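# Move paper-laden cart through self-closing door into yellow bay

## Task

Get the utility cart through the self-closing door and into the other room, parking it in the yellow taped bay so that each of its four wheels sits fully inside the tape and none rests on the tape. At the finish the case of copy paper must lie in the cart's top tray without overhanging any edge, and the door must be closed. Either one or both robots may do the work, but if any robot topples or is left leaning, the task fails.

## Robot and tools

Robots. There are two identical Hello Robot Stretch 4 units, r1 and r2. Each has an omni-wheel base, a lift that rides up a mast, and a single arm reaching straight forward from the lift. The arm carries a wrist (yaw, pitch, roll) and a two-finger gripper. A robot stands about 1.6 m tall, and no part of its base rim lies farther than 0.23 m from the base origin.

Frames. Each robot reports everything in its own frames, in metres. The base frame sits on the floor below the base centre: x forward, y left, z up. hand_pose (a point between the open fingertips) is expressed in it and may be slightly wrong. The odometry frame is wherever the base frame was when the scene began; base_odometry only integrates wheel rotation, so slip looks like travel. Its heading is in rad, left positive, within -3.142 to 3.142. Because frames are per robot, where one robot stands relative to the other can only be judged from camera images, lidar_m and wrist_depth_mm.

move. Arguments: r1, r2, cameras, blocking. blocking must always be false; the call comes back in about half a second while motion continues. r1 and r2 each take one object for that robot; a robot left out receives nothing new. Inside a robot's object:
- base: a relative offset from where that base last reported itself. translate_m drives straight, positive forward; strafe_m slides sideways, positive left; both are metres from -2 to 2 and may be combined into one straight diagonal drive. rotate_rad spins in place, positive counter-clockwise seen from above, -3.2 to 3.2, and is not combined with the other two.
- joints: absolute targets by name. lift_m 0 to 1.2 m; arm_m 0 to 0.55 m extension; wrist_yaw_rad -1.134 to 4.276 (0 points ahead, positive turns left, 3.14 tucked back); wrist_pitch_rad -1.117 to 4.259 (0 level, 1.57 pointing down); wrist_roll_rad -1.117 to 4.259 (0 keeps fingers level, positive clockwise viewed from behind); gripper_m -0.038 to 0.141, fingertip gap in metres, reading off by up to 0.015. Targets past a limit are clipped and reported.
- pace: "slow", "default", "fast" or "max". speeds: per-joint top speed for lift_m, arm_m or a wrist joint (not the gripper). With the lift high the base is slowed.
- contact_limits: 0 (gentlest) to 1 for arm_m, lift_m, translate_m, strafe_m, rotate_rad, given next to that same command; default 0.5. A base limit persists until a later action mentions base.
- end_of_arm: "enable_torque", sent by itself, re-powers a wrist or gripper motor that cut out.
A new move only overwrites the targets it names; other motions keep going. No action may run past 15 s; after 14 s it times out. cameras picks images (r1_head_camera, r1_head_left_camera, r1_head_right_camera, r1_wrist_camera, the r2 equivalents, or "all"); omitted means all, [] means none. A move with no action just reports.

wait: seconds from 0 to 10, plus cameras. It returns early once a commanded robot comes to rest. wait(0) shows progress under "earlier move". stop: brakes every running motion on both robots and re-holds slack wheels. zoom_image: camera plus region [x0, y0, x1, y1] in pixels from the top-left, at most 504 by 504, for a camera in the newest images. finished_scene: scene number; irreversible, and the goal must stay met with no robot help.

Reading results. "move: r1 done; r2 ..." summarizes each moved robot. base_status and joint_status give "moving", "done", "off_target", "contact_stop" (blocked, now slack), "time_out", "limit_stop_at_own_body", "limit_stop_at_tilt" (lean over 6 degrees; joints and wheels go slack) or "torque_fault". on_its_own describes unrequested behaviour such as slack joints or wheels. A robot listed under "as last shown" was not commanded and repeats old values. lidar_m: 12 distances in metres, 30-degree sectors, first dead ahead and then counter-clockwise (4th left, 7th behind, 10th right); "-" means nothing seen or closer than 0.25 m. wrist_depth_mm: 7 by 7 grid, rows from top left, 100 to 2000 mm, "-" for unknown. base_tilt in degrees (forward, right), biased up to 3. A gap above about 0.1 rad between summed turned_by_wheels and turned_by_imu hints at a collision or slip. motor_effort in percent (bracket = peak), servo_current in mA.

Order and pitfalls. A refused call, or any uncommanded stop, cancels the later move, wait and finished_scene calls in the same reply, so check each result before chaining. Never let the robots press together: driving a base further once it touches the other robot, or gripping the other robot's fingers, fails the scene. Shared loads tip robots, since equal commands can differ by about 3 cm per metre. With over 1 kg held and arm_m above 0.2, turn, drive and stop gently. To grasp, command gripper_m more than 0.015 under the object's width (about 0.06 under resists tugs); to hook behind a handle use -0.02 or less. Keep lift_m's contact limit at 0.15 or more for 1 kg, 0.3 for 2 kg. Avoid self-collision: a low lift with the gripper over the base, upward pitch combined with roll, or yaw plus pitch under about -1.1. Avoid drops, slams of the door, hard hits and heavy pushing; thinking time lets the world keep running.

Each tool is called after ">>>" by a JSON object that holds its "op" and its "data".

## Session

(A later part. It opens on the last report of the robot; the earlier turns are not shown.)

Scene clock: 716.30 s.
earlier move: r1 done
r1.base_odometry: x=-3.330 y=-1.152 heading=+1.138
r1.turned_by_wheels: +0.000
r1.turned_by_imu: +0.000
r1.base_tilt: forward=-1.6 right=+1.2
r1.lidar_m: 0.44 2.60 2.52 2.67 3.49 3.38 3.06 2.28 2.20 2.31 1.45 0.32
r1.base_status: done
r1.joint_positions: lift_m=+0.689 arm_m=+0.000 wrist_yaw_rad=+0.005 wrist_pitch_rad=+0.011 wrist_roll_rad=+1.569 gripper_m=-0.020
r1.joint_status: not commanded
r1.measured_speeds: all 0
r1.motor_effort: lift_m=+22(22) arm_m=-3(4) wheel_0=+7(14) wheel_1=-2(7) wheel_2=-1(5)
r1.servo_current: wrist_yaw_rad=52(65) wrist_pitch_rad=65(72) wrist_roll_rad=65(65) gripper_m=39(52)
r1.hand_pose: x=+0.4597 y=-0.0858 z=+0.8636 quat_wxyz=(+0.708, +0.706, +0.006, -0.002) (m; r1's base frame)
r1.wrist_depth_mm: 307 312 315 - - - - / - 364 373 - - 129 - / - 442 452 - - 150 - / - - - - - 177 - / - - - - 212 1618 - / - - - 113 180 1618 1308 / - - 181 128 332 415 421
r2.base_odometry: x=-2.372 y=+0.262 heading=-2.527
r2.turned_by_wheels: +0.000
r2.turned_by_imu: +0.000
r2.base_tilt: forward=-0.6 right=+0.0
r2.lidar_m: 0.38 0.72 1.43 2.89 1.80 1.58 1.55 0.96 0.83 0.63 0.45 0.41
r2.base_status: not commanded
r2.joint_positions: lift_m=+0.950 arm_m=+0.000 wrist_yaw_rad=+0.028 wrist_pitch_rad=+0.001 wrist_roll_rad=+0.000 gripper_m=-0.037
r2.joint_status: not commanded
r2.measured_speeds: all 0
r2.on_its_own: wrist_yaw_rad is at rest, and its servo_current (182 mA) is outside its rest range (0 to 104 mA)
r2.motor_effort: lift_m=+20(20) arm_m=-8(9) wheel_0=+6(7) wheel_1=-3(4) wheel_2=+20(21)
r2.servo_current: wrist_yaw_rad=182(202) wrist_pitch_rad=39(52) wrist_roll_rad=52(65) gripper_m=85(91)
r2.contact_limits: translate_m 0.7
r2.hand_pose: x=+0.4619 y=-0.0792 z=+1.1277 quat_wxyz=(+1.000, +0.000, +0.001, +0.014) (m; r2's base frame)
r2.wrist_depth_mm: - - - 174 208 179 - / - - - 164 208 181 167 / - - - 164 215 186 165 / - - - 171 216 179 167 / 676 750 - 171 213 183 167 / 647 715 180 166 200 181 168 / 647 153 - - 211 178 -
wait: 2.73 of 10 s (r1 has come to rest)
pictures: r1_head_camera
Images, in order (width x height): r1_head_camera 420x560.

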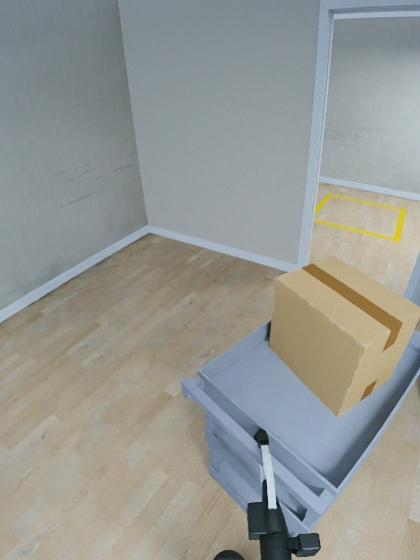

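>>> {"op": "move", "data": {"r1": {"base":{"translate_m":0.1,"strafe_m":-0.28},"pace":"slow"}, "blocking": false, "cameras": []}}

>>> {"op": "wait", "data": {"seconds": 10, "cameras": ["r1_head_camera"]}}

Scene clock: 721.93 s.
move: r1 moving
r1.base_odometry: x=-3.317 y=-1.154 heading=+1.138
r1.turned_by_wheels: +0.000
r1.turned_by_imu: +0.000
r1.base_tilt: forward=-1.6 right=+1.2
r1.lidar_m: 0.46 2.63 2.50 2.69 3.50 3.38 3.05 2.27 2.20 2.33 1.43 0.32
r1.base_status: translate_m moving; strafe_m moving
r1.joint_positions: lift_m=+0.689 arm_m=+0.000 wrist_yaw_rad=+0.005 wrist_pitch_rad=+0.011 wrist_roll_rad=+1.569 gripper_m=-0.020
r1.joint_status: not commanded
r1.measured_speeds: translate_m=+0.017 strafe_m=-0.046 rotate_rad=+0.000 lift_m=+0.000 arm_m=+0.000 wrist_yaw_rad=+0.000 wrist_pitch_rad=+0.000 wrist_roll_rad=+0.000
r1.motor_effort: lift_m=+22(22) arm_m=+4(4) wheel_0=+12(15) wheel_1=-4(4) wheel_2=-3(5)
r1.servo_current: wrist_yaw_rad=39(65) wrist_pitch_rad=59(72) wrist_roll_rad=46(59) gripper_m=39(46)
r1.hand_pose: x=+0.4597 y=-0.0858 z=+0.8636 quat_wxyz=(+0.708, +0.706, +0.006, -0.002) (m; r1's base frame)
r1.wrist_depth_mm: 307 315 319 - - - - / - 364 370 - - 129 - / - 445 452 - - 150 - / - - - - - 176 - / - - - - 217 1618 - / - - - 112 180 1661 1308 / - - 177 - 177 418 424
r2.base_odometry: x=-2.372 y=+0.262 heading=-2.527
r2.turned_by_wheels: +0.000
r2.turned_by_imu: +0.000
r2.base_tilt: forward=-0.6 right=+0.1
r2.lidar_m: 0.40 0.69 1.40 2.90 1.78 1.58 1.54 0.93 0.85 0.63 0.44 0.43
r2.base_status: not commanded
r2.joint_positions: lift_m=+0.950 arm_m=+0.000 wrist_yaw_rad=+0.028 wrist_pitch_rad=+0.001 wrist_roll_rad=+0.000 gripper_m=-0.037
r2.joint_status: not commanded
r2.measured_speeds: all 0
r2.motor_effort: lift_m=+20(20) arm_m=-8(9) wheel_0=+7(7) wheel_1=-4(4) wheel_2=+21(21)
r2.servo_current: wrist_yaw_rad=195(195) wrist_pitch_rad=46(46) wrist_roll_rad=46(59) gripper_m=78(91)
r2.contact_limits: translate_m 0.7
r2.hand_pose: x=+0.4619 y=-0.0792 z=+1.1277 quat_wxyz=(+1.000, +0.000, +0.001, +0.014) (m; r2's base frame)
r2.wrist_depth_mm: - - - 173 207 180 - / - - - 164 208 181 167 / - - - 164 215 185 165 / - - - 171 216 180 166 / 676 750 - 171 213 183 167 / 640 699 181 166 200 181 168 / 640 154 - - 211 179 -
pictures: none
No camera images: "cameras" was empty.

Scene clock: 725.67 s.
earlier move: r1 done
r1.base_odometry: x=-3.034 y=-1.179 heading=+1.138
r1.turned_by_wheels: +0.000
r1.turned_by_imu: -0.001
r1.base_tilt: forward=-1.6 right=+1.3
r1.lidar_m: 0.43 2.81 2.71 2.82 3.73 3.62 2.79 2.08 2.01 2.14 1.17 0.34
r1.base_status: done
r1.joint_positions: lift_m=+0.689 arm_m=+0.000 wrist_yaw_rad=+0.003 wrist_pitch_rad=+0.011 wrist_roll_rad=+1.569 gripper_m=-0.020
r1.joint_status: not commanded
r1.measured_speeds: all 0
r1.motor_effort: lift_m=+22(22) arm_m=+4(4) wheel_0=+7(15) wheel_1=-3(6) wheel_2=-5(7)
r1.servo_current: wrist_yaw_rad=52(72) wrist_pitch_rad=52(72) wrist_roll_rad=65(65) gripper_m=39(52)
r1.hand_pose: x=+0.4595 y=-0.0867 z=+0.8636 quat_wxyz=(+0.708, +0.706, +0.005, -0.003) (m; r1's base frame)
r1.wrist_depth_mm: 334 332 340 - 147 145 - / 1808 357 362 - 158 156 - / - 410 421 104 173 171 - / - 500 488 114 194 - - / - - - - 217 1618 - / - - - - 183 1576 - / - - 180 151 178 1576 1255
r2.base_odometry: x=-2.372 y=+0.262 heading=-2.527
r2.turned_by_wheels: +0.000
r2.turned_by_imu: +0.001
r2.base_tilt: forward=-0.6 right=+0.0
r2.lidar_m: 0.39 0.43 0.88 2.87 1.80 1.59 1.54 0.95 0.84 0.61 0.44 0.44
r2.base_status: not commanded
r2.joint_positions: lift_m=+0.950 arm_m=+0.000 wrist_yaw_rad=+0.028 wrist_pitch_rad=+0.001 wrist_roll_rad=+0.000 gripper_m=-0.037
r2.joint_status: not commanded
r2.measured_speeds: all 0
r2.on_its_own: wrist_yaw_rad is at rest, and its servo_current (195 mA) is outside its rest range (0 to 104 mA)
r2.motor_effort: lift_m=+20(20) arm_m=-8(9) wheel_0=+7(7) wheel_1=-3(4) wheel_2=+20(21)
r2.servo_current: wrist_yaw_rad=195(202) wrist_pitch_rad=39(46) wrist_roll_rad=46(59) gripper_m=85(91)
r2.contact_limits: translate_m 0.7
r2.hand_pose: x=+0.4619 y=-0.0792 z=+1.1277 quat_wxyz=(+1.000, +0.000, +0.001, +0.014) (m; r2's base frame)
r2.wrist_depth_mm: - - - 174 208 179 - / - - - 163 209 180 167 / - - - 164 215 185 165 / - - - 171 217 179 167 / - 621 - 170 213 184 167 / 424 477 181 166 201 182 168 / 421 455 559 - 212 178 -
wait: 3.73 of 10 s (r1 has come to rest)
pictures: r1_head_camera
Images, in order (width x height): r1_head_camera 420x560.

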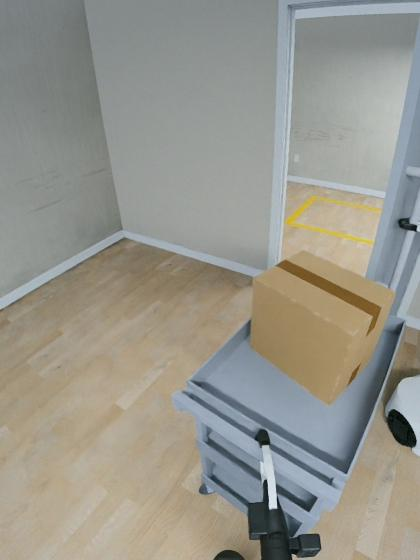

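>>> {"op": "move", "data": {"r1": {"base":{"translate_m":0.2,"strafe_m":-0.13},"pace":"slow"}, "blocking": false, "cameras": []}}

>>> {"op": "wait", "data": {"seconds": 10, "cameras": ["r1_head_camera","r1_head_right_camera"]}}

Scene clock: 730.67 s.
move: r1 moving
r1.base_odometry: x=-3.022 y=-1.172 heading=+1.138
r1.turned_by_wheels: +0.000
r1.turned_by_imu: +0.000
r1.base_tilt: forward=-1.6 right=+1.3
r1.lidar_m: 0.42 2.79 2.70 2.87 3.73 3.63 2.80 2.07 2.02 2.12 1.16 0.34
r1.base_status: translate_m moving; strafe_m moving
r1.joint_positions: lift_m=+0.689 arm_m=+0.000 wrist_yaw_rad=+0.003 wrist_pitch_rad=+0.011 wrist_roll_rad=+1.569 gripper_m=-0.020
r1.joint_status: not commanded
r1.measured_speeds: translate_m=+0.046 strafe_m=-0.030 rotate_rad=+0.000 lift_m=+0.000 arm_m=+0.000 wrist_yaw_rad=+0.000 wrist_pitch_rad=+0.000 wrist_roll_rad=+0.000
r1.motor_effort: lift_m=+22(22) arm_m=+4(4) wheel_0=+11(13) wheel_1=-1(4) wheel_2=-10(10)
r1.servo_current: wrist_yaw_rad=59(65) wrist_pitch_rad=65(65) wrist_roll_rad=39(65) gripper_m=39(52)
r1.hand_pose: x=+0.4595 y=-0.0867 z=+0.8636 quat_wxyz=(+0.708, +0.706, +0.005, -0.003) (m; r1's base frame)
r1.wrist_depth_mm: 334 332 338 - 146 147 - / 1756 359 364 - 158 156 - / - 415 415 103 174 172 - / - 496 488 114 195 - - / - - - 125 216 1661 - / - - - - 184 1618 - / - - 180 151 177 1537 1281
r2.base_odometry: x=-2.372 y=+0.262 heading=-2.527
r2.turned_by_wheels: +0.000
r2.turned_by_imu: +0.000
r2.base_tilt: forward=-0.6 right=+0.1
r2.lidar_m: 0.40 0.42 0.90 2.89 1.76 1.60 1.54 0.95 0.85 0.62 0.45 0.43
r2.base_status: not commanded
r2.joint_positions: lift_m=+0.950 arm_m=+0.000 wrist_yaw_rad=+0.028 wrist_pitch_rad=+0.001 wrist_roll_rad=+0.000 gripper_m=-0.037
r2.joint_status: not commanded
r2.measured_speeds: all 0
r2.motor_effort: lift_m=+20(20) arm_m=-8(9) wheel_0=+7(7) wheel_1=-3(4) wheel_2=+20(21)
r2.servo_current: wrist_yaw_rad=189(202) wrist_pitch_rad=39(46) wrist_roll_rad=46(59) gripper_m=91(91)
r2.contact_limits: translate_m 0.7
r2.hand_pose: x=+0.4619 y=-0.0792 z=+1.1277 quat_wxyz=(+1.000, +0.000, +0.001, +0.014) (m; r2's base frame)
r2.wrist_depth_mm: - - - 174 207 179 - / - - - 164 209 180 167 / - - - 164 214 185 165 / - - - 170 216 180 167 / - 609 - 171 213 184 167 / 413 462 181 166 201 181 168 / 410 442 564 - 211 178 -
pictures: none
No camera images: "cameras" was empty.

Scene clock: 733.23 s.
earlier move: r1 contact_stop
r1.base_odometry: x=-2.868 y=-1.068 heading=+1.197
r1.turned_by_wheels: +0.060
r1.turned_by_imu: +0.130
r1.base_tilt: forward=-1.6 right=+1.2
r1.lidar_m: 0.45 2.72 2.69 2.98 3.82 3.78 2.51 2.06 2.02 2.27 0.95 0.32
r1.base_status: translate_m contact_stop (by the wheels' count: +0.171 of +0.200); strafe_m contact_stop (by the wheels' count: -0.104 of -0.130)
r1.joint_positions: lift_m=+0.689 arm_m=+0.000 wrist_yaw_rad=+0.003 wrist_pitch_rad=+0.011 wrist_roll_rad=+1.569 gripper_m=-0.020
r1.joint_status: not commanded
r1.measured_speeds: all 0
r1.on_its_own: the wheels are slack since a contact_stop
r1.motor_effort: lift_m=+22(22) arm_m=+5(7) wheel_0=+0(28) wheel_1=+0(8) wheel_2=+0(12)
r1.servo_current: wrist_yaw_rad=39(104) wrist_pitch_rad=72(72) wrist_roll_rad=52(65) gripper_m=46(52)
r1.hand_pose: x=+0.4594 y=-0.0867 z=+0.8636 quat_wxyz=(+0.708, +0.706, +0.005, -0.003) (m; r1's base frame)
r1.wrist_depth_mm: 317 317 320 - - - - / 1708 370 375 - - 127 - / - 452 455 - - 148 - / - - - - - 173 - / - - - - 219 1618 - / - - 190 109 178 1708 1308 / - - 181 129 345 421 430
r2.base_odometry: x=-2.372 y=+0.262 heading=-2.527
r2.turned_by_wheels: +0.000
r2.turned_by_imu: +0.000
r2.base_tilt: forward=-0.7 right=+0.0
r2.lidar_m: 0.36 0.43 1.01 2.86 1.81 1.58 1.51 0.93 0.83 0.59 0.46 0.42
r2.base_status: not commanded
r2.joint_positions: lift_m=+0.950 arm_m=+0.000 wrist_yaw_rad=+0.028 wrist_pitch_rad=+0.001 wrist_roll_rad=+0.000 gripper_m=-0.037
r2.joint_status: not commanded
r2.measured_speeds: all 0
r2.on_its_own: wrist_yaw_rad is at rest, and its servo_current (189 mA) is outside its rest range (0 to 104 mA)
r2.motor_effort: lift_m=+20(20) arm_m=-9(9) wheel_0=+6(7) wheel_1=-4(4) wheel_2=+20(21)
r2.servo_current: wrist_yaw_rad=189(202) wrist_pitch_rad=39(46) wrist_roll_rad=52(59) gripper_m=85(91)
r2.contact_limits: translate_m 0.7
r2.hand_pose: x=+0.4619 y=-0.0792 z=+1.1277 quat_wxyz=(+1.000, +0.000, +0.001, +0.014) (m; r2's base frame)
r2.wrist_depth_mm: - - - 174 207 179 - / - - - 164 209 180 166 / - - - 164 215 185 165 / - - - 171 215 180 166 / - - 597 171 213 184 167 / 364 366 181 166 201 181 168 / 334 342 421 - 211 178 -
wait: 2.57 of 10 s (r1 has come to rest)
pictures: r1_head_camera, r1_head_right_camera
Images, in order (width x height): r1_head_camera 420x560, r1_head_right_camera 420x672.

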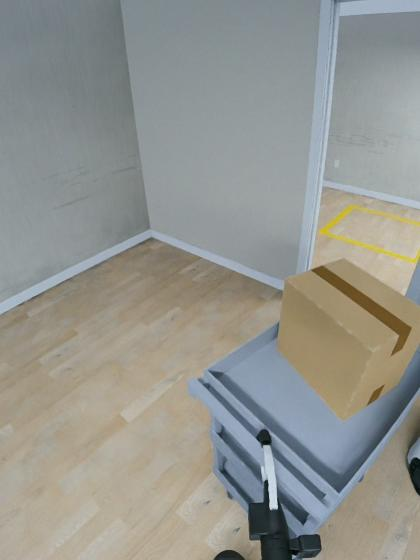

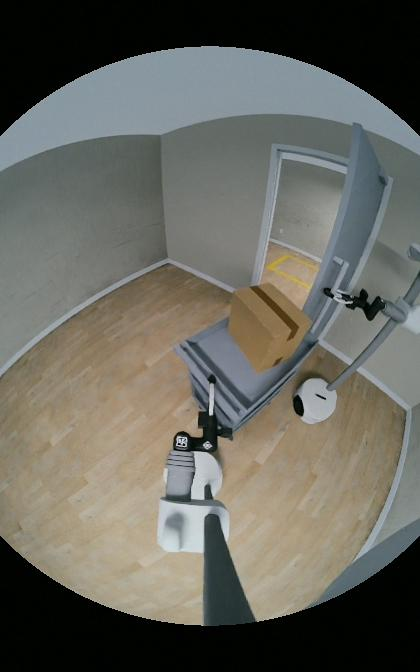

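>>> {"op": "move", "data": {"r1": {"base":{"translate_m":0.16,"strafe_m":-0.09},"pace":"slow"}, "blocking": false, "cameras": []}}

>>> {"op": "wait", "data": {"seconds": 10, "cameras": ["r1_head_camera","r1_head_right_camera","r2_head_left_camera"]}}

Scene clock: 741.30 s.
move: r1 moving
r1.base_odometry: x=-2.858 y=-1.059 heading=+1.198
r1.turned_by_wheels: +0.001
r1.turned_by_imu: +0.001
r1.base_tilt: forward=-1.6 right=+1.2
r1.lidar_m: 0.45 2.70 2.69 2.97 3.83 3.79 2.51 2.07 2.02 2.26 0.94 0.34
r1.base_status: translate_m moving; strafe_m moving
r1.joint_positions: lift_m=+0.689 arm_m=+0.000 wrist_yaw_rad=+0.005 wrist_pitch_rad=+0.011 wrist_roll_rad=+1.569 gripper_m=-0.020
r1.joint_status: not commanded
r1.measured_speeds: translate_m=+0.048 strafe_m=-0.027 rotate_rad=+0.004 lift_m=+0.000 arm_m=+0.000 wrist_yaw_rad=+0.028 wrist_pitch_rad=+0.000 wrist_roll_rad=+0.000
r1.motor_effort: lift_m=+22(22) arm_m=+5(5) wheel_0=+16(16) wheel_1=+4(4) wheel_2=-8(10)
r1.servo_current: wrist_yaw_rad=52(52) wrist_pitch_rad=59(65) wrist_roll_rad=46(65) gripper_m=39(46)
r1.hand_pose: x=+0.4596 y=-0.0861 z=+0.8636 quat_wxyz=(+0.708, +0.706, +0.006, -0.002) (m; r1's base frame)
r1.wrist_depth_mm: 310 319 - - - - - / 392 373 - - - - - / - 455 - - - - - / - - - - - - - / - - - - - 1499 - / - - - - - 1618 477 / - - 178 112 178 421 1118
r2.base_odometry: x=-2.372 y=+0.262 heading=-2.527
r2.turned_by_wheels: +0.000
r2.turned_by_imu: +0.000
r2.base_tilt: forward=-0.6 right=+0.1
r2.lidar_m: 0.39 0.43 1.01 2.88 1.80 1.59 1.56 0.95 0.85 0.62 0.44 0.43
r2.base_status: not commanded
r2.joint_positions: lift_m=+0.950 arm_m=+0.000 wrist_yaw_rad=+0.028 wrist_pitch_rad=+0.001 wrist_roll_rad=+0.000 gripper_m=-0.037
r2.joint_status: not commanded
r2.measured_speeds: all 0
r2.motor_effort: lift_m=+20(20) arm_m=-8(8) wheel_0=+7(7) wheel_1=-4(4) wheel_2=+20(21)
r2.servo_current: wrist_yaw_rad=182(189) wrist_pitch_rad=46(46) wrist_roll_rad=46(52) gripper_m=91(91)
r2.contact_limits: translate_m 0.7
r2.hand_pose: x=+0.4619 y=-0.0792 z=+1.1277 quat_wxyz=(+1.000, +0.000, +0.001, +0.014) (m; r2's base frame)
r2.wrist_depth_mm: - - - 172 208 179 - / - - - 164 208 181 167 / - - - 164 215 185 165 / - - - 170 216 180 166 / - - 597 170 213 183 167 / 399 368 182 166 201 182 168 / 336 343 424 - 211 178 -
pictures: none
No camera images: "cameras" was empty.

Scene clock: 742.27 s.
earlier move: r1 contact_stop
r1.base_odometry: x=-2.847 y=-1.041 heading=+1.256
r1.turned_by_wheels: +0.057
r1.turned_by_imu: +0.073
r1.base_tilt: forward=-1.6 right=+1.3
r1.lidar_m: 0.46 2.68 2.69 3.07 3.83 3.80 2.42 2.06 2.06 1.22 0.59 0.32
r1.base_status: translate_m contact_stop (by the wheels' count: +0.033 of +0.160); strafe_m contact_stop (by the wheels' count: -0.010 of -0.090)
r1.joint_positions: lift_m=+0.689 arm_m=+0.000 wrist_yaw_rad=+0.003 wrist_pitch_rad=+0.011 wrist_roll_rad=+1.569 gripper_m=-0.020
r1.joint_status: not commanded
r1.measured_speeds: all 0
r1.on_its_own: the wheels are slack since a contact_stop
r1.motor_effort: lift_m=+22(22) arm_m=-4(9) wheel_0=+0(29) wheel_1=+0(10) wheel_2=+0(10)
r1.servo_current: wrist_yaw_rad=59(85) wrist_pitch_rad=59(72) wrist_roll_rad=52(65) gripper_m=52(52)
r1.hand_pose: x=+0.4595 y=-0.0867 z=+0.8636 quat_wxyz=(+0.708, +0.707, +0.005, -0.003) (m; r1's base frame)
r1.wrist_depth_mm: 322 322 - - - - - / 1618 384 - - - - - / - 492 - - - - - / - - - - - - - / - - - - - 1537 - / - - - - - 1430 430 / - - 177 108 168 133 1255
r2.base_odometry: x=-2.372 y=+0.262 heading=-2.527
r2.turned_by_wheels: +0.000
r2.turned_by_imu: +0.000
r2.base_tilt: forward=-0.6 right=+0.0
r2.lidar_m: 0.38 0.43 1.00 2.89 1.78 1.60 1.54 0.94 0.83 0.62 0.44 0.42
r2.base_status: not commanded
r2.joint_positions: lift_m=+0.950 arm_m=+0.000 wrist_yaw_rad=+0.028 wrist_pitch_rad=+0.001 wrist_roll_rad=+0.000 gripper_m=-0.037
r2.joint_status: not commanded
r2.measured_speeds: all 0
r2.on_its_own: wrist_yaw_rad is at rest, and its servo_current (195 mA) is outside its rest range (0 to 104 mA)
r2.motor_effort: lift_m=+20(20) arm_m=-8(9) wheel_0=+6(7) wheel_1=-3(4) wheel_2=+20(21)
r2.servo_current: wrist_yaw_rad=195(195) wrist_pitch_rad=39(46) wrist_roll_rad=39(59) gripper_m=85(91)
r2.contact_limits: translate_m 0.7
r2.hand_pose: x=+0.4619 y=-0.0792 z=+1.1277 quat_wxyz=(+1.000, +0.000, +0.001, +0.014) (m; r2's base frame)
r2.wrist_depth_mm: - - - 174 207 179 - / - - - 163 208 180 167 / - - - 164 216 185 165 / - - - 170 216 180 166 / - - 597 170 213 183 167 / 407 368 181 166 201 181 168 / 415 349 421 - 211 178 -
wait: 0.97 of 10 s (r1 has come to rest)
pictures: r1_head_camera, r1_head_right_camera, r2_head_left_camera
Images, in order (width x height): r1_head_camera 420x560, r1_head_right_camera 420x672, r2_head_left_camera 420x672.

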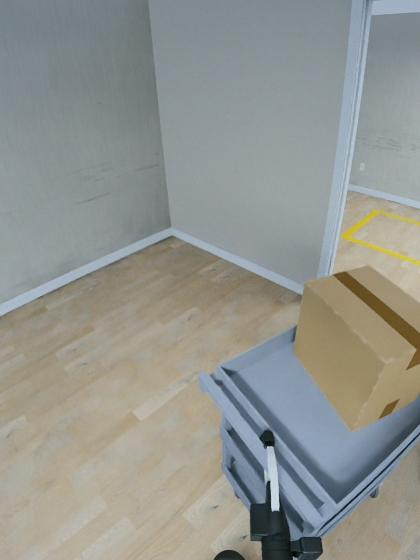

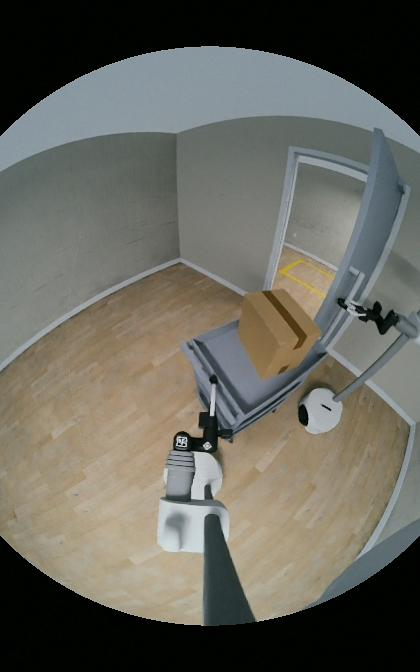

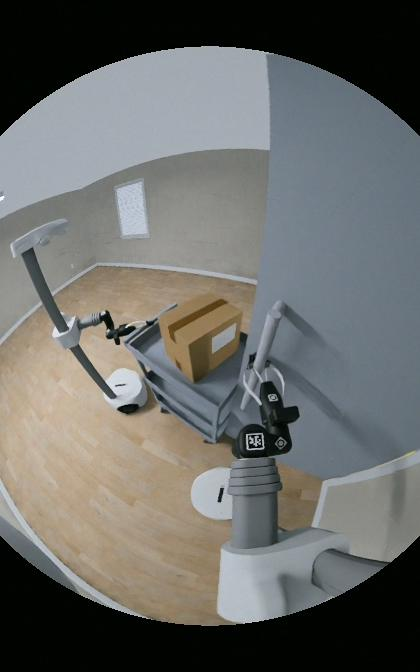

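>>> {"op": "move", "data": {"r1": {"base":{"translate_m":-0.08,"strafe_m":0.72},"pace":"slow"}, "blocking": false, "cameras": []}}

>>> {"op": "wait", "data": {"seconds": 10, "cameras": ["r1_head_camera","r1_head_right_camera","r2_head_left_camera"]}}

Scene clock: 752.97 s.
move: r1 moving
r1.base_odometry: x=-2.860 y=-1.038 heading=+1.255
r1.turned_by_wheels: -0.001
r1.turned_by_imu: -0.001
r1.base_tilt: forward=-1.6 right=+1.3
r1.lidar_m: 0.44 2.67 2.66 3.07 3.82 3.81 2.42 2.07 2.05 1.21 0.53 0.32
r1.base_status: translate_m moving; strafe_m moving
r1.joint_positions: lift_m=+0.689 arm_m=+0.000 wrist_yaw_rad=-0.003 wrist_pitch_rad=+0.011 wrist_roll_rad=+1.569 gripper_m=-0.020
r1.joint_status: not commanded
r1.measured_speeds: translate_m=-0.007 strafe_m=+0.052 rotate_rad=-0.002 lift_m=+0.000 arm_m=+0.000 wrist_yaw_rad=-0.028 wrist_pitch_rad=+0.000 wrist_roll_rad=+0.000
r1.motor_effort: lift_m=+22(22) arm_m=-4(4) wheel_0=-15(15) wheel_1=+4(6) wheel_2=+1(4)
r1.servo_current: wrist_yaw_rad=33(72) wrist_pitch_rad=59(72) wrist_roll_rad=46(59) gripper_m=39(46)
r1.hand_pose: x=+0.4590 y=-0.0884 z=+0.8636 quat_wxyz=(+0.708, +0.707, +0.003, -0.005) (m; r1's base frame)
r1.wrist_depth_mm: 325 322 - - - - - / 1708 387 - - - - - / - 480 492 - - - - / - - - - - - - / - - - - - 1576 - / - - - 108 169 1618 430 / - - - - 433 134 1229
r2.base_odometry: x=-2.372 y=+0.262 heading=-2.527
r2.turned_by_wheels: +0.000
r2.turned_by_imu: +0.000
r2.base_tilt: forward=-0.6 right=+0.0
r2.lidar_m: 0.39 0.45 1.00 2.90 1.81 1.59 1.56 0.94 0.83 0.62 0.46 0.42
r2.base_status: not commanded
r2.joint_positions: lift_m=+0.950 arm_m=+0.000 wrist_yaw_rad=+0.028 wrist_pitch_rad=+0.001 wrist_roll_rad=+0.000 gripper_m=-0.037
r2.joint_status: not commanded
r2.measured_speeds: all 0
r2.motor_effort: lift_m=+20(20) arm_m=-8(9) wheel_0=+7(7) wheel_1=-4(4) wheel_2=+21(21)
r2.servo_current: wrist_yaw_rad=195(195) wrist_pitch_rad=39(46) wrist_roll_rad=39(59) gripper_m=85(85)
r2.contact_limits: translate_m 0.7
r2.hand_pose: x=+0.4619 y=-0.0792 z=+1.1277 quat_wxyz=(+1.000, +0.000, +0.001, +0.014) (m; r2's base frame)
r2.wrist_depth_mm: - - - 173 207 179 - / - - - 164 208 180 167 / - - - 164 215 185 165 / - - - 171 216 180 167 / - - 603 170 213 184 167 / 407 364 181 166 200 181 168 / 399 347 421 - 212 178 -
pictures: none
No camera images: "cameras" was empty.

Scene clock: 760.90 s.
earlier move: r1 done
r1.base_odometry: x=-3.556 y=-0.894 heading=+1.256
r1.turned_by_wheels: +0.001
r1.turned_by_imu: +0.000
r1.base_tilt: forward=-1.6 right=+1.2
r1.lidar_m: 0.46 2.21 2.22 2.52 3.27 3.26 3.00 2.51 2.50 1.69 0.52 0.33
r1.base_status: done
r1.joint_positions: lift_m=+0.689 arm_m=+0.000 wrist_yaw_rad=-0.005 wrist_pitch_rad=+0.011 wrist_roll_rad=+1.569 gripper_m=-0.020
r1.joint_status: not commanded
r1.measured_speeds: all 0
r1.motor_effort: lift_m=+22(22) arm_m=-4(4) wheel_0=-6(20) wheel_1=+2(6) wheel_2=+3(5)
r1.servo_current: wrist_yaw_rad=59(85) wrist_pitch_rad=59(72) wrist_roll_rad=33(65) gripper_m=39(52)
r1.hand_pose: x=+0.4588 y=-0.0890 z=+0.8636 quat_wxyz=(+0.708, +0.707, +0.002, -0.006) (m; r1's base frame)
r1.wrist_depth_mm: 325 330 - - - - - / - 392 - - - - - / - - - - - - - / - - - - - - - / - - - - - - - / - - - - - 436 439 / - - - 108 178 135 1229
r2.base_odometry: x=-2.372 y=+0.262 heading=-2.527
r2.turned_by_wheels: +0.000
r2.turned_by_imu: +0.001
r2.base_tilt: forward=-0.6 right=+0.0
r2.lidar_m: 0.39 1.08 1.74 2.89 1.77 1.59 1.54 0.96 0.83 0.61 0.45 0.43
r2.base_status: not commanded
r2.joint_positions: lift_m=+0.950 arm_m=+0.000 wrist_yaw_rad=+0.028 wrist_pitch_rad=+0.001 wrist_roll_rad=+0.000 gripper_m=-0.037
r2.joint_status: not commanded
r2.measured_speeds: all 0
r2.on_its_own: wrist_yaw_rad is at rest, and its servo_current (182 mA) is outside its rest range (0 to 104 mA)
r2.motor_effort: lift_m=+20(20) arm_m=-8(9) wheel_0=+6(7) wheel_1=-4(4) wheel_2=+20(21)
r2.servo_current: wrist_yaw_rad=182(208) wrist_pitch_rad=46(46) wrist_roll_rad=39(65) gripper_m=85(91)
r2.contact_limits: translate_m 0.7
r2.hand_pose: x=+0.4619 y=-0.0792 z=+1.1277 quat_wxyz=(+1.000, +0.000, +0.001, +0.014) (m; r2's base frame)
r2.wrist_depth_mm: - - - 174 208 179 - / - - - 164 209 180 166 / - - - 164 216 185 166 / - - - 171 216 180 166 / - 1008 1138 171 213 183 167 / - 991 181 166 200 182 168 / - 145 - - 211 178 -
wait: 7.93 of 10 s (r1 has come to rest)
pictures: r1_head_camera, r1_head_right_camera, r2_head_left_camera
Images, in order (width x height): r1_head_camera 420x560, r1_head_right_camera 420x672, r2_head_left_camera 420x672.

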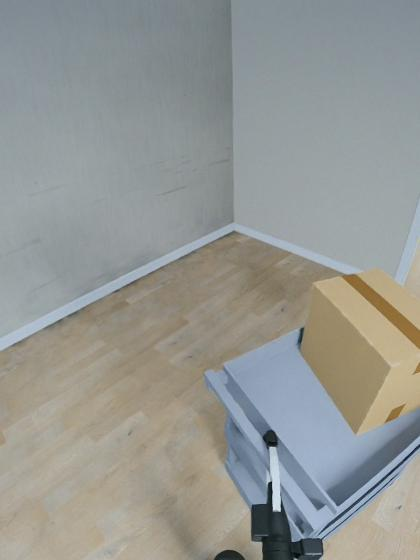

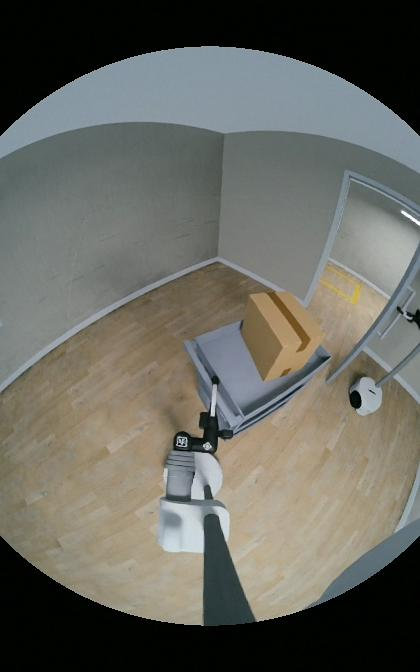

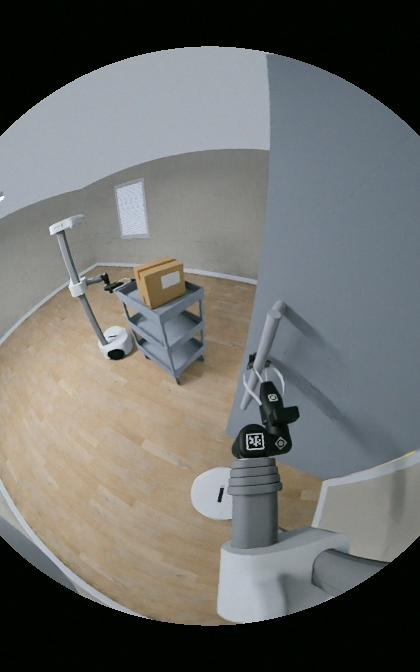

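>>> {"op": "move", "data": {"r1": {"base":{"translate_m":0.18,"strafe_m":-0.3},"pace":"slow"}, "blocking": false, "cameras": []}}

>>> {"op": "wait", "data": {"seconds": 10, "cameras": ["r1_head_camera","r1_head_right_camera","r2_head_left_camera"]}}

Scene clock: 775.87 s.
move: r1 moving
r1.base_odometry: x=-3.544 y=-0.891 heading=+1.256
r1.turned_by_wheels: +0.000
r1.turned_by_imu: +0.000
r1.base_tilt: forward=-1.6 right=+1.2
r1.lidar_m: 0.47 2.21 2.20 2.56 3.28 3.28 2.98 2.51 2.51 1.72 0.52 0.33
r1.base_status: translate_m moving; strafe_m moving
r1.joint_positions: lift_m=+0.689 arm_m=+0.000 wrist_yaw_rad=-0.003 wrist_pitch_rad=+0.011 wrist_roll_rad=+1.569 gripper_m=-0.020
r1.joint_status: not commanded
r1.measured_speeds: translate_m=+0.025 strafe_m=-0.042 rotate_rad=-0.001 lift_m=+0.000 arm_m=+0.000 wrist_yaw_rad=+0.000 wrist_pitch_rad=+0.000 wrist_roll_rad=+0.000
r1.motor_effort: lift_m=+22(22) arm_m=+4(4) wheel_0=+14(14) wheel_1=-4(5) wheel_2=-6(6)
r1.servo_current: wrist_yaw_rad=39(72) wrist_pitch_rad=65(72) wrist_roll_rad=46(59) gripper_m=39(52)
r1.hand_pose: x=+0.4590 y=-0.0882 z=+0.8636 quat_wxyz=(+0.708, +0.707, +0.003, -0.005) (m; r1's base frame)
r1.wrist_depth_mm: 325 - - - - - - / - 394 - - - - - / - - - - - - - / - - - - - - - / - - - - - - - / - - - - - 433 452 / - - - 110 163 136 1255
r2.base_odometry: x=-2.372 y=+0.262 heading=-2.527
r2.turned_by_wheels: +0.000
r2.turned_by_imu: +0.000
r2.base_tilt: forward=-0.6 right=+0.0
r2.lidar_m: 0.39 1.06 1.74 2.87 1.80 1.59 1.56 0.93 0.82 0.61 0.46 0.42
r2.base_status: not commanded
r2.joint_positions: lift_m=+0.950 arm_m=+0.000 wrist_yaw_rad=+0.028 wrist_pitch_rad=+0.001 wrist_roll_rad=+0.000 gripper_m=-0.037
r2.joint_status: not commanded
r2.measured_speeds: all 0
r2.motor_effort: lift_m=+20(20) arm_m=-8(9) wheel_0=+6(7) wheel_1=-4(4) wheel_2=+20(21)
r2.servo_current: wrist_yaw_rad=176(195) wrist_pitch_rad=46(46) wrist_roll_rad=52(52) gripper_m=78(85)
r2.contact_limits: translate_m 0.7
r2.hand_pose: x=+0.4619 y=-0.0792 z=+1.1277 quat_wxyz=(+1.000, +0.000, +0.001, +0.014) (m; r2's base frame)
r2.wrist_depth_mm: - - - 173 207 179 - / - - - 164 209 180 167 / - - - 164 215 185 165 / - - - 171 216 180 166 / - 1025 1138 171 213 183 167 / - 991 181 166 200 182 167 / - 145 - - 211 178 -
pictures: none
No camera images: "cameras" was empty.

Scene clock: 780.17 s.
earlier move: r1 done
r1.base_odometry: x=-3.215 y=-0.815 heading=+1.256
r1.turned_by_wheels: +0.000
r1.turned_by_imu: +0.001
r1.base_tilt: forward=-1.5 right=+1.3
r1.lidar_m: 0.44 0.53 2.32 2.64 3.60 3.59 2.86 2.44 2.44 1.36 1.20 0.36
r1.base_status: done
r1.joint_positions: lift_m=+0.689 arm_m=+0.000 wrist_yaw_rad=+0.006 wrist_pitch_rad=+0.011 wrist_roll_rad=+1.569 gripper_m=-0.020
r1.joint_status: not commanded
r1.measured_speeds: all 0
r1.motor_effort: lift_m=+22(22) arm_m=-3(4) wheel_0=+8(17) wheel_1=-1(5) wheel_2=-1(9)
r1.servo_current: wrist_yaw_rad=59(72) wrist_pitch_rad=65(78) wrist_roll_rad=52(65) gripper_m=46(52)
r1.hand_pose: x=+0.4598 y=-0.0856 z=+0.8636 quat_wxyz=(+0.708, +0.706, +0.006, -0.002) (m; r1's base frame)
r1.wrist_depth_mm: - 392 387 - 153 154 - / - 359 359 104 167 166 - / - 407 410 113 182 - - / - 477 473 - 199 - - / - - 549 - 220 1708 - / - - - - 185 1618 - / - - 179 135 165 1464 1281
r2.base_odometry: x=-2.372 y=+0.262 heading=-2.527
r2.turned_by_wheels: +0.000
r2.turned_by_imu: +0.001
r2.base_tilt: forward=-0.7 right=+0.1
r2.lidar_m: 0.40 1.16 1.46 2.86 1.79 1.59 1.54 0.96 0.82 0.60 0.46 0.43
r2.base_status: not commanded
r2.joint_positions: lift_m=+0.950 arm_m=+0.000 wrist_yaw_rad=+0.028 wrist_pitch_rad=+0.001 wrist_roll_rad=+0.000 gripper_m=-0.037
r2.joint_status: not commanded
r2.measured_speeds: all 0
r2.on_its_own: wrist_yaw_rad is at rest, and its servo_current (176 mA) is outside its rest range (0 to 104 mA)
r2.motor_effort: lift_m=+20(20) arm_m=-8(9) wheel_0=+7(7) wheel_1=-3(4) wheel_2=+20(21)
r2.servo_current: wrist_yaw_rad=176(202) wrist_pitch_rad=39(46) wrist_roll_rad=39(65) gripper_m=78(91)
r2.contact_limits: translate_m 0.7
r2.hand_pose: x=+0.4619 y=-0.0792 z=+1.1277 quat_wxyz=(+1.000, +0.000, +0.001, +0.014) (m; r2's base frame)
r2.wrist_depth_mm: - - - 173 208 180 - / - - - 164 208 180 167 / - - - 164 215 185 165 / - - - 170 216 180 166 / - - 976 171 213 184 167 / - 991 181 166 201 181 168 / - - - - 211 178 -
wait: 4.30 of 10 s (r1 has come to rest)
pictures: r1_head_camera, r1_head_right_camera, r2_head_left_camera
Images, in order (width x height): r1_head_camera 420x560, r1_head_right_camera 420x672, r2_head_left_camera 420x672.

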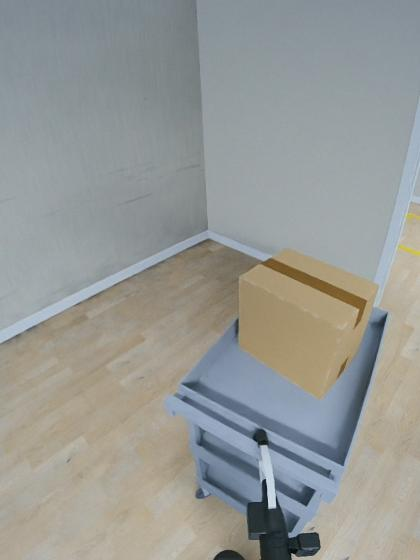

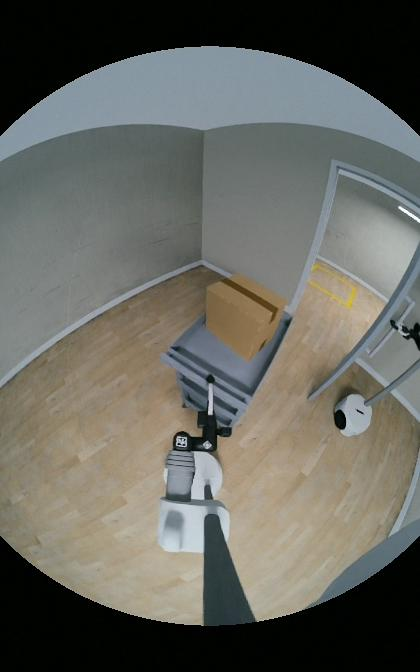

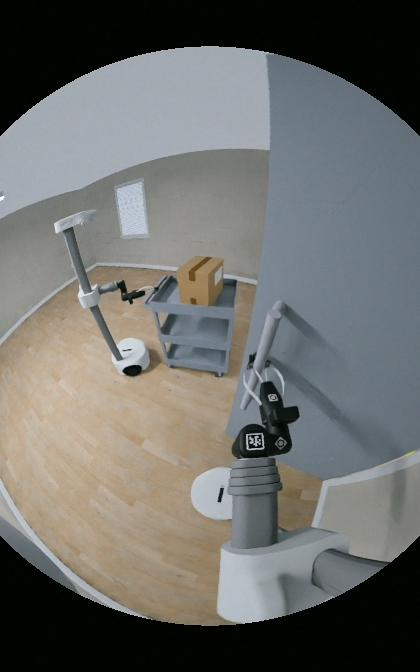

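>>> {"op": "move", "data": {"r1": {"base":{"translate_m":0.1,"strafe_m":0.24},"pace":"slow"}, "blocking": false, "cameras": []}}

>>> {"op": "wait", "data": {"seconds": 10, "cameras": ["r1_head_camera","r1_head_right_camera","r2_head_left_camera"]}}

Scene clock: 793.43 s.
move: r1 moving
r1.base_odometry: x=-3.224 y=-0.807 heading=+1.256
r1.turned_by_wheels: +0.000
r1.turned_by_imu: +0.000
r1.base_tilt: forward=-1.6 right=+1.3
r1.lidar_m: 0.43 0.55 2.30 2.66 3.59 3.60 2.88 2.42 2.44 1.36 1.24 0.36
r1.base_status: translate_m moving; strafe_m moving
r1.joint_positions: lift_m=+0.689 arm_m=+0.000 wrist_yaw_rad=+0.003 wrist_pitch_rad=+0.011 wrist_roll_rad=+1.569 gripper_m=-0.020
r1.joint_status: not commanded
r1.measured_speeds: translate_m=+0.019 strafe_m=+0.045 rotate_rad=+0.002 lift_m=+0.000 arm_m=+0.000 wrist_yaw_rad=-0.001 wrist_pitch_rad=+0.000 wrist_roll_rad=+0.000
r1.motor_effort: lift_m=+22(22) arm_m=-2(4) wheel_0=-6(8) wheel_1=+5(8) wheel_2=-5(7)
r1.servo_current: wrist_yaw_rad=72(72) wrist_pitch_rad=59(65) wrist_roll_rad=52(65) gripper_m=46(52)
r1.hand_pose: x=+0.4595 y=-0.0867 z=+0.8636 quat_wxyz=(+0.708, +0.707, +0.005, -0.003) (m; r1's base frame)
r1.wrist_depth_mm: - 404 399 - 154 158 - / 375 362 359 107 169 169 - / - 404 410 - 183 - - / - 473 466 - 199 - - / - - 544 - 220 1756 - / - - - 185 184 1661 - / - - 179 137 165 1430 1281
r2.base_odometry: x=-2.372 y=+0.262 heading=-2.527
r2.turned_by_wheels: +0.000
r2.turned_by_imu: +0.000
r2.base_tilt: forward=-0.6 right=+0.0
r2.lidar_m: 0.38 1.13 1.48 2.87 1.79 1.60 1.55 0.95 0.83 0.61 0.45 0.43
r2.base_status: not commanded
r2.joint_positions: lift_m=+0.950 arm_m=+0.000 wrist_yaw_rad=+0.028 wrist_pitch_rad=+0.001 wrist_roll_rad=+0.000 gripper_m=-0.037
r2.joint_status: not commanded
r2.measured_speeds: all 0
r2.motor_effort: lift_m=+20(20) arm_m=-8(9) wheel_0=+7(7) wheel_1=-4(4) wheel_2=+20(21)
r2.servo_current: wrist_yaw_rad=176(189) wrist_pitch_rad=46(46) wrist_roll_rad=39(52) gripper_m=78(85)
r2.contact_limits: translate_m 0.7
r2.hand_pose: x=+0.4619 y=-0.0792 z=+1.1277 quat_wxyz=(+1.000, +0.000, +0.001, +0.014) (m; r2's base frame)
r2.wrist_depth_mm: - - - 173 208 179 - / - - - 164 208 181 167 / - - - 164 215 186 165 / - - - 171 216 179 166 / - - 960 170 213 183 167 / - 976 181 166 200 182 167 / - - - - 211 178 -
pictures: none
No camera images: "cameras" was empty.

Scene clock: 796.80 s.
earlier move: r1 done
r1.base_odometry: x=-3.412 y=-0.646 heading=+1.255
r1.turned_by_wheels: +0.000
r1.turned_by_imu: -0.001
r1.base_tilt: forward=-1.5 right=+1.3
r1.lidar_m: 0.42 2.06 2.04 2.38 3.51 3.52 3.17 2.67 2.66 1.55 0.72 0.31
r1.base_status: done
r1.joint_positions: lift_m=+0.689 arm_m=+0.000 wrist_yaw_rad=-0.007 wrist_pitch_rad=+0.011 wrist_roll_rad=+1.569 gripper_m=-0.020
r1.joint_status: not commanded
r1.measured_speeds: all 0
r1.motor_effort: lift_m=+22(22) arm_m=-3(4) wheel_0=-8(15) wheel_1=+0(9) wheel_2=-1(10)
r1.servo_current: wrist_yaw_rad=78(78) wrist_pitch_rad=72(72) wrist_roll_rad=59(65) gripper_m=46(52)
r1.hand_pose: x=+0.4587 y=-0.0893 z=+0.8636 quat_wxyz=(+0.708, +0.707, +0.002, -0.006) (m; r1's base frame)
r1.wrist_depth_mm: 315 324 327 - - 126 - / - 373 382 - - 136 - / - 452 462 - 158 159 - / - - - - 185 569 - / - - - 111 221 1661 - / - - 198 - 179 1618 1281 / - - 178 124 364 410 418
r2.base_odometry: x=-2.372 y=+0.262 heading=-2.527
r2.turned_by_wheels: +0.000
r2.turned_by_imu: +0.000
r2.base_tilt: forward=-0.7 right=+0.1
r2.lidar_m: 0.40 1.26 4.97 2.87 1.78 1.59 1.57 0.95 0.84 0.64 0.44 0.42
r2.base_status: not commanded
r2.joint_positions: lift_m=+0.950 arm_m=+0.000 wrist_yaw_rad=+0.028 wrist_pitch_rad=+0.001 wrist_roll_rad=+0.000 gripper_m=-0.037
r2.joint_status: not commanded
r2.measured_speeds: all 0
r2.on_its_own: wrist_yaw_rad is at rest, and its servo_current (182 mA) is outside its rest range (0 to 104 mA)
r2.motor_effort: lift_m=+20(20) arm_m=-8(9) wheel_0=+7(7) wheel_1=-3(4) wheel_2=+20(21)
r2.servo_current: wrist_yaw_rad=182(208) wrist_pitch_rad=33(52) wrist_roll_rad=33(59) gripper_m=91(91)
r2.contact_limits: translate_m 0.7
r2.hand_pose: x=+0.4619 y=-0.0792 z=+1.1277 quat_wxyz=(+1.000, +0.000, +0.001, +0.014) (m; r2's base frame)
r2.wrist_depth_mm: - - - 173 208 179 - / - - - 164 210 181 167 / - - - 164 216 186 165 / - - - 171 216 179 166 / - - 1098 170 213 183 167 / - - 180 166 200 181 168 / - 1205 1430 - 211 178 -
wait: 3.37 of 10 s (r1 has come to rest)
pictures: r1_head_camera, r1_head_right_camera, r2_head_left_camera
Images, in order (width x height): r1_head_camera 420x560, r1_head_right_camera 420x672, r2_head_left_camera 420x672.

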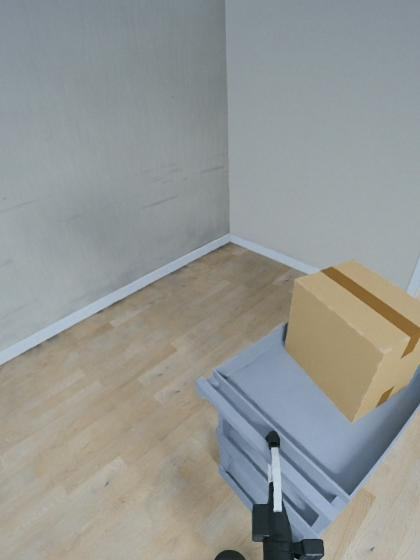

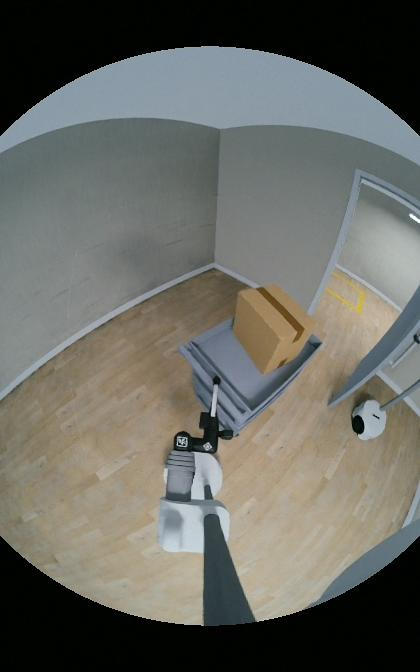

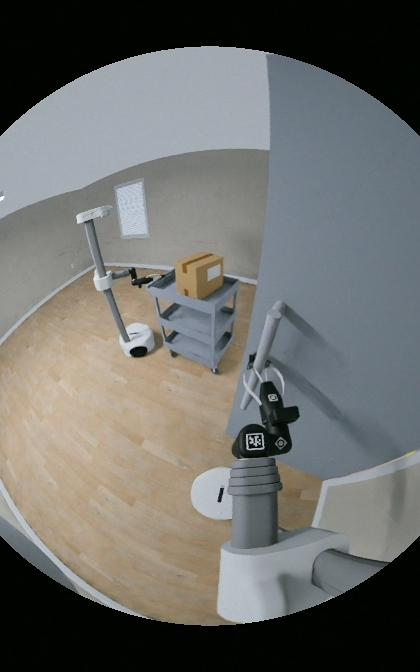

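>>> {"op": "move", "data": {"r1": {"base":{"translate_m":0.2,"strafe_m":-0.18},"pace":"slow"}, "blocking": false, "cameras": []}}

>>> {"op": "wait", "data": {"seconds": 10, "cameras": ["r1_head_camera","r1_head_right_camera"]}}

Scene clock: 806.37 s.
move: r1 moving
r1.base_odometry: x=-3.401 y=-0.639 heading=+1.255
r1.turned_by_wheels: +0.000
r1.turned_by_imu: +0.000
r1.base_tilt: forward=-1.6 right=+1.3
r1.lidar_m: 0.46 2.07 2.07 2.38 3.53 3.53 3.16 2.69 2.68 1.56 0.75 0.31
r1.base_status: translate_m moving; strafe_m moving
r1.joint_positions: lift_m=+0.689 arm_m=+0.000 wrist_yaw_rad=-0.005 wrist_pitch_rad=+0.011 wrist_roll_rad=+1.569 gripper_m=-0.020
r1.joint_status: not commanded
r1.measured_speeds: translate_m=+0.038 strafe_m=-0.033 rotate_rad=+0.005 lift_m=+0.000 arm_m=+0.000 wrist_yaw_rad=+0.036 wrist_pitch_rad=+0.000 wrist_roll_rad=+0.000
r1.motor_effort: lift_m=+22(22) arm_m=+1(4) wheel_0=+10(10) wheel_1=+0(6) wheel_2=-10(10)
r1.servo_current: wrist_yaw_rad=46(72) wrist_pitch_rad=65(72) wrist_roll_rad=52(59) gripper_m=39(46)
r1.hand_pose: x=+0.4588 y=-0.0887 z=+0.8636 quat_wxyz=(+0.708, +0.707, +0.002, -0.006) (m; r1's base frame)
r1.wrist_depth_mm: 314 320 320 - - 120 - / - 375 377 - - 129 - / - 452 455 - - 148 - / - - - - - 185 - / - - - - 214 1576 - / - - - 115 180 1618 1308 / - - 177 129 180 418 418
r2.base_odometry: x=-2.372 y=+0.262 heading=-2.527
r2.turned_by_wheels: +0.000
r2.turned_by_imu: +0.000
r2.base_tilt: forward=-0.6 right=+0.1
r2.lidar_m: 0.39 1.31 4.94 2.91 1.80 1.59 1.55 0.94 0.84 0.61 0.44 0.42
r2.base_status: not commanded
r2.joint_positions: lift_m=+0.950 arm_m=+0.000 wrist_yaw_rad=+0.028 wrist_pitch_rad=+0.001 wrist_roll_rad=+0.000 gripper_m=-0.037
r2.joint_status: not commanded
r2.measured_speeds: all 0
r2.motor_effort: lift_m=+20(20) arm_m=-8(8) wheel_0=+6(7) wheel_1=-4(4) wheel_2=+20(21)
r2.servo_current: wrist_yaw_rad=189(195) wrist_pitch_rad=39(46) wrist_roll_rad=52(52) gripper_m=78(85)
r2.contact_limits: translate_m 0.7
r2.hand_pose: x=+0.4619 y=-0.0792 z=+1.1277 quat_wxyz=(+1.000, +0.000, +0.001, +0.014) (m; r2's base frame)
r2.wrist_depth_mm: - - - 174 208 179 - / - - - 164 208 181 167 / - - - 164 214 185 165 / - - - 171 216 180 166 / - - 1098 171 213 183 167 / - - 180 166 200 182 168 / - 1182 1430 - 211 178 -
pictures: none
No camera images: "cameras" was empty.

Scene clock: 809.80 s.
earlier move: r1 done
r1.base_odometry: x=-3.179 y=-0.511 heading=+1.256
r1.turned_by_wheels: +0.000
r1.turned_by_imu: +0.001
r1.base_tilt: forward=-1.6 right=+1.3
r1.lidar_m: 0.45 2.07 2.05 2.38 3.79 3.77 3.19 2.70 2.66 1.23 1.15 0.33
r1.base_status: done
r1.joint_positions: lift_m=+0.689 arm_m=+0.000 wrist_yaw_rad=+0.006 wrist_pitch_rad=+0.011 wrist_roll_rad=+1.569 gripper_m=-0.020
r1.joint_status: not commanded
r1.measured_speeds: all 0
r1.motor_effort: lift_m=+22(22) arm_m=+4(4) wheel_0=+7(19) wheel_1=-2(6) wheel_2=+0(10)
r1.servo_current: wrist_yaw_rad=65(78) wrist_pitch_rad=65(72) wrist_roll_rad=39(65) gripper_m=46(52)
r1.hand_pose: x=+0.4598 y=-0.0856 z=+0.8636 quat_wxyz=(+0.708, +0.706, +0.006, -0.002) (m; r1's base frame)
r1.wrist_depth_mm: 330 338 338 - 146 145 - / 345 362 366 - 158 155 - / - 410 415 103 174 171 - / - 496 492 114 193 - - / - - - - 217 1661 - / - - - - 184 1661 - / - - 163 129 166 1430 1281
r2.base_odometry: x=-2.372 y=+0.262 heading=-2.527
r2.turned_by_wheels: +0.000
r2.turned_by_imu: +0.000
r2.base_tilt: forward=-0.6 right=+0.0
r2.lidar_m: 0.40 1.36 4.97 2.90 1.80 1.60 1.56 0.97 0.83 0.59 0.47 0.43
r2.base_status: not commanded
r2.joint_positions: lift_m=+0.950 arm_m=+0.000 wrist_yaw_rad=+0.028 wrist_pitch_rad=+0.001 wrist_roll_rad=+0.000 gripper_m=-0.037
r2.joint_status: not commanded
r2.measured_speeds: all 0
r2.on_its_own: wrist_yaw_rad is at rest, and its servo_current (182 mA) is outside its rest range (0 to 104 mA)
r2.motor_effort: lift_m=+20(20) arm_m=-8(9) wheel_0=+7(7) wheel_1=-4(4) wheel_2=+20(21)
r2.servo_current: wrist_yaw_rad=182(202) wrist_pitch_rad=39(46) wrist_roll_rad=46(65) gripper_m=85(91)
r2.contact_limits: translate_m 0.7
r2.hand_pose: x=+0.4619 y=-0.0792 z=+1.1277 quat_wxyz=(+1.000, +0.000, +0.001, +0.014) (m; r2's base frame)
r2.wrist_depth_mm: - - - 173 208 179 - / - - - 164 208 180 167 / - - - 165 214 186 165 / - - - 170 216 180 166 / 1138 - - 171 213 183 167 / - - 180 166 200 182 167 / - - - - 211 179 -
wait: 3.43 of 10 s (r1 has come to rest)
pictures: r1_head_camera, r1_head_right_camera
Images, in order (width x height): r1_head_camera 420x560, r1_head_right_camera 420x672.

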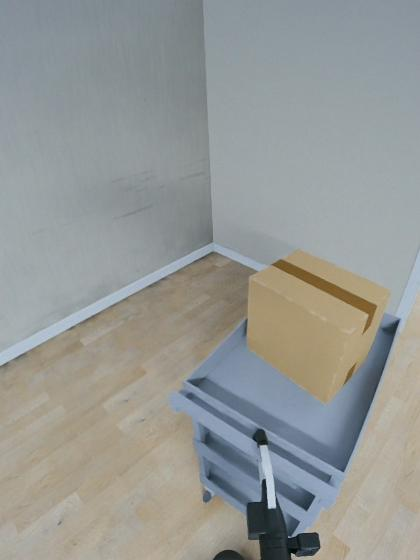

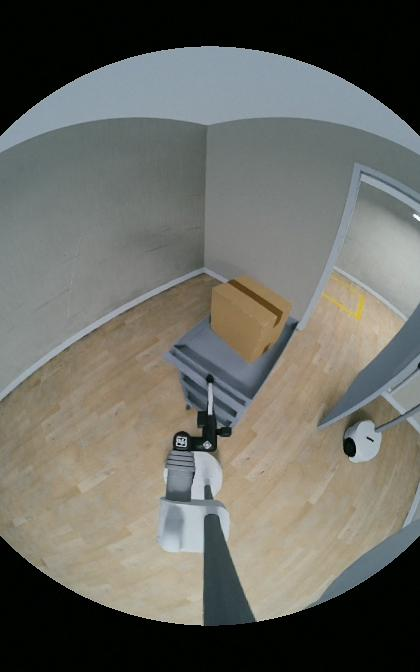

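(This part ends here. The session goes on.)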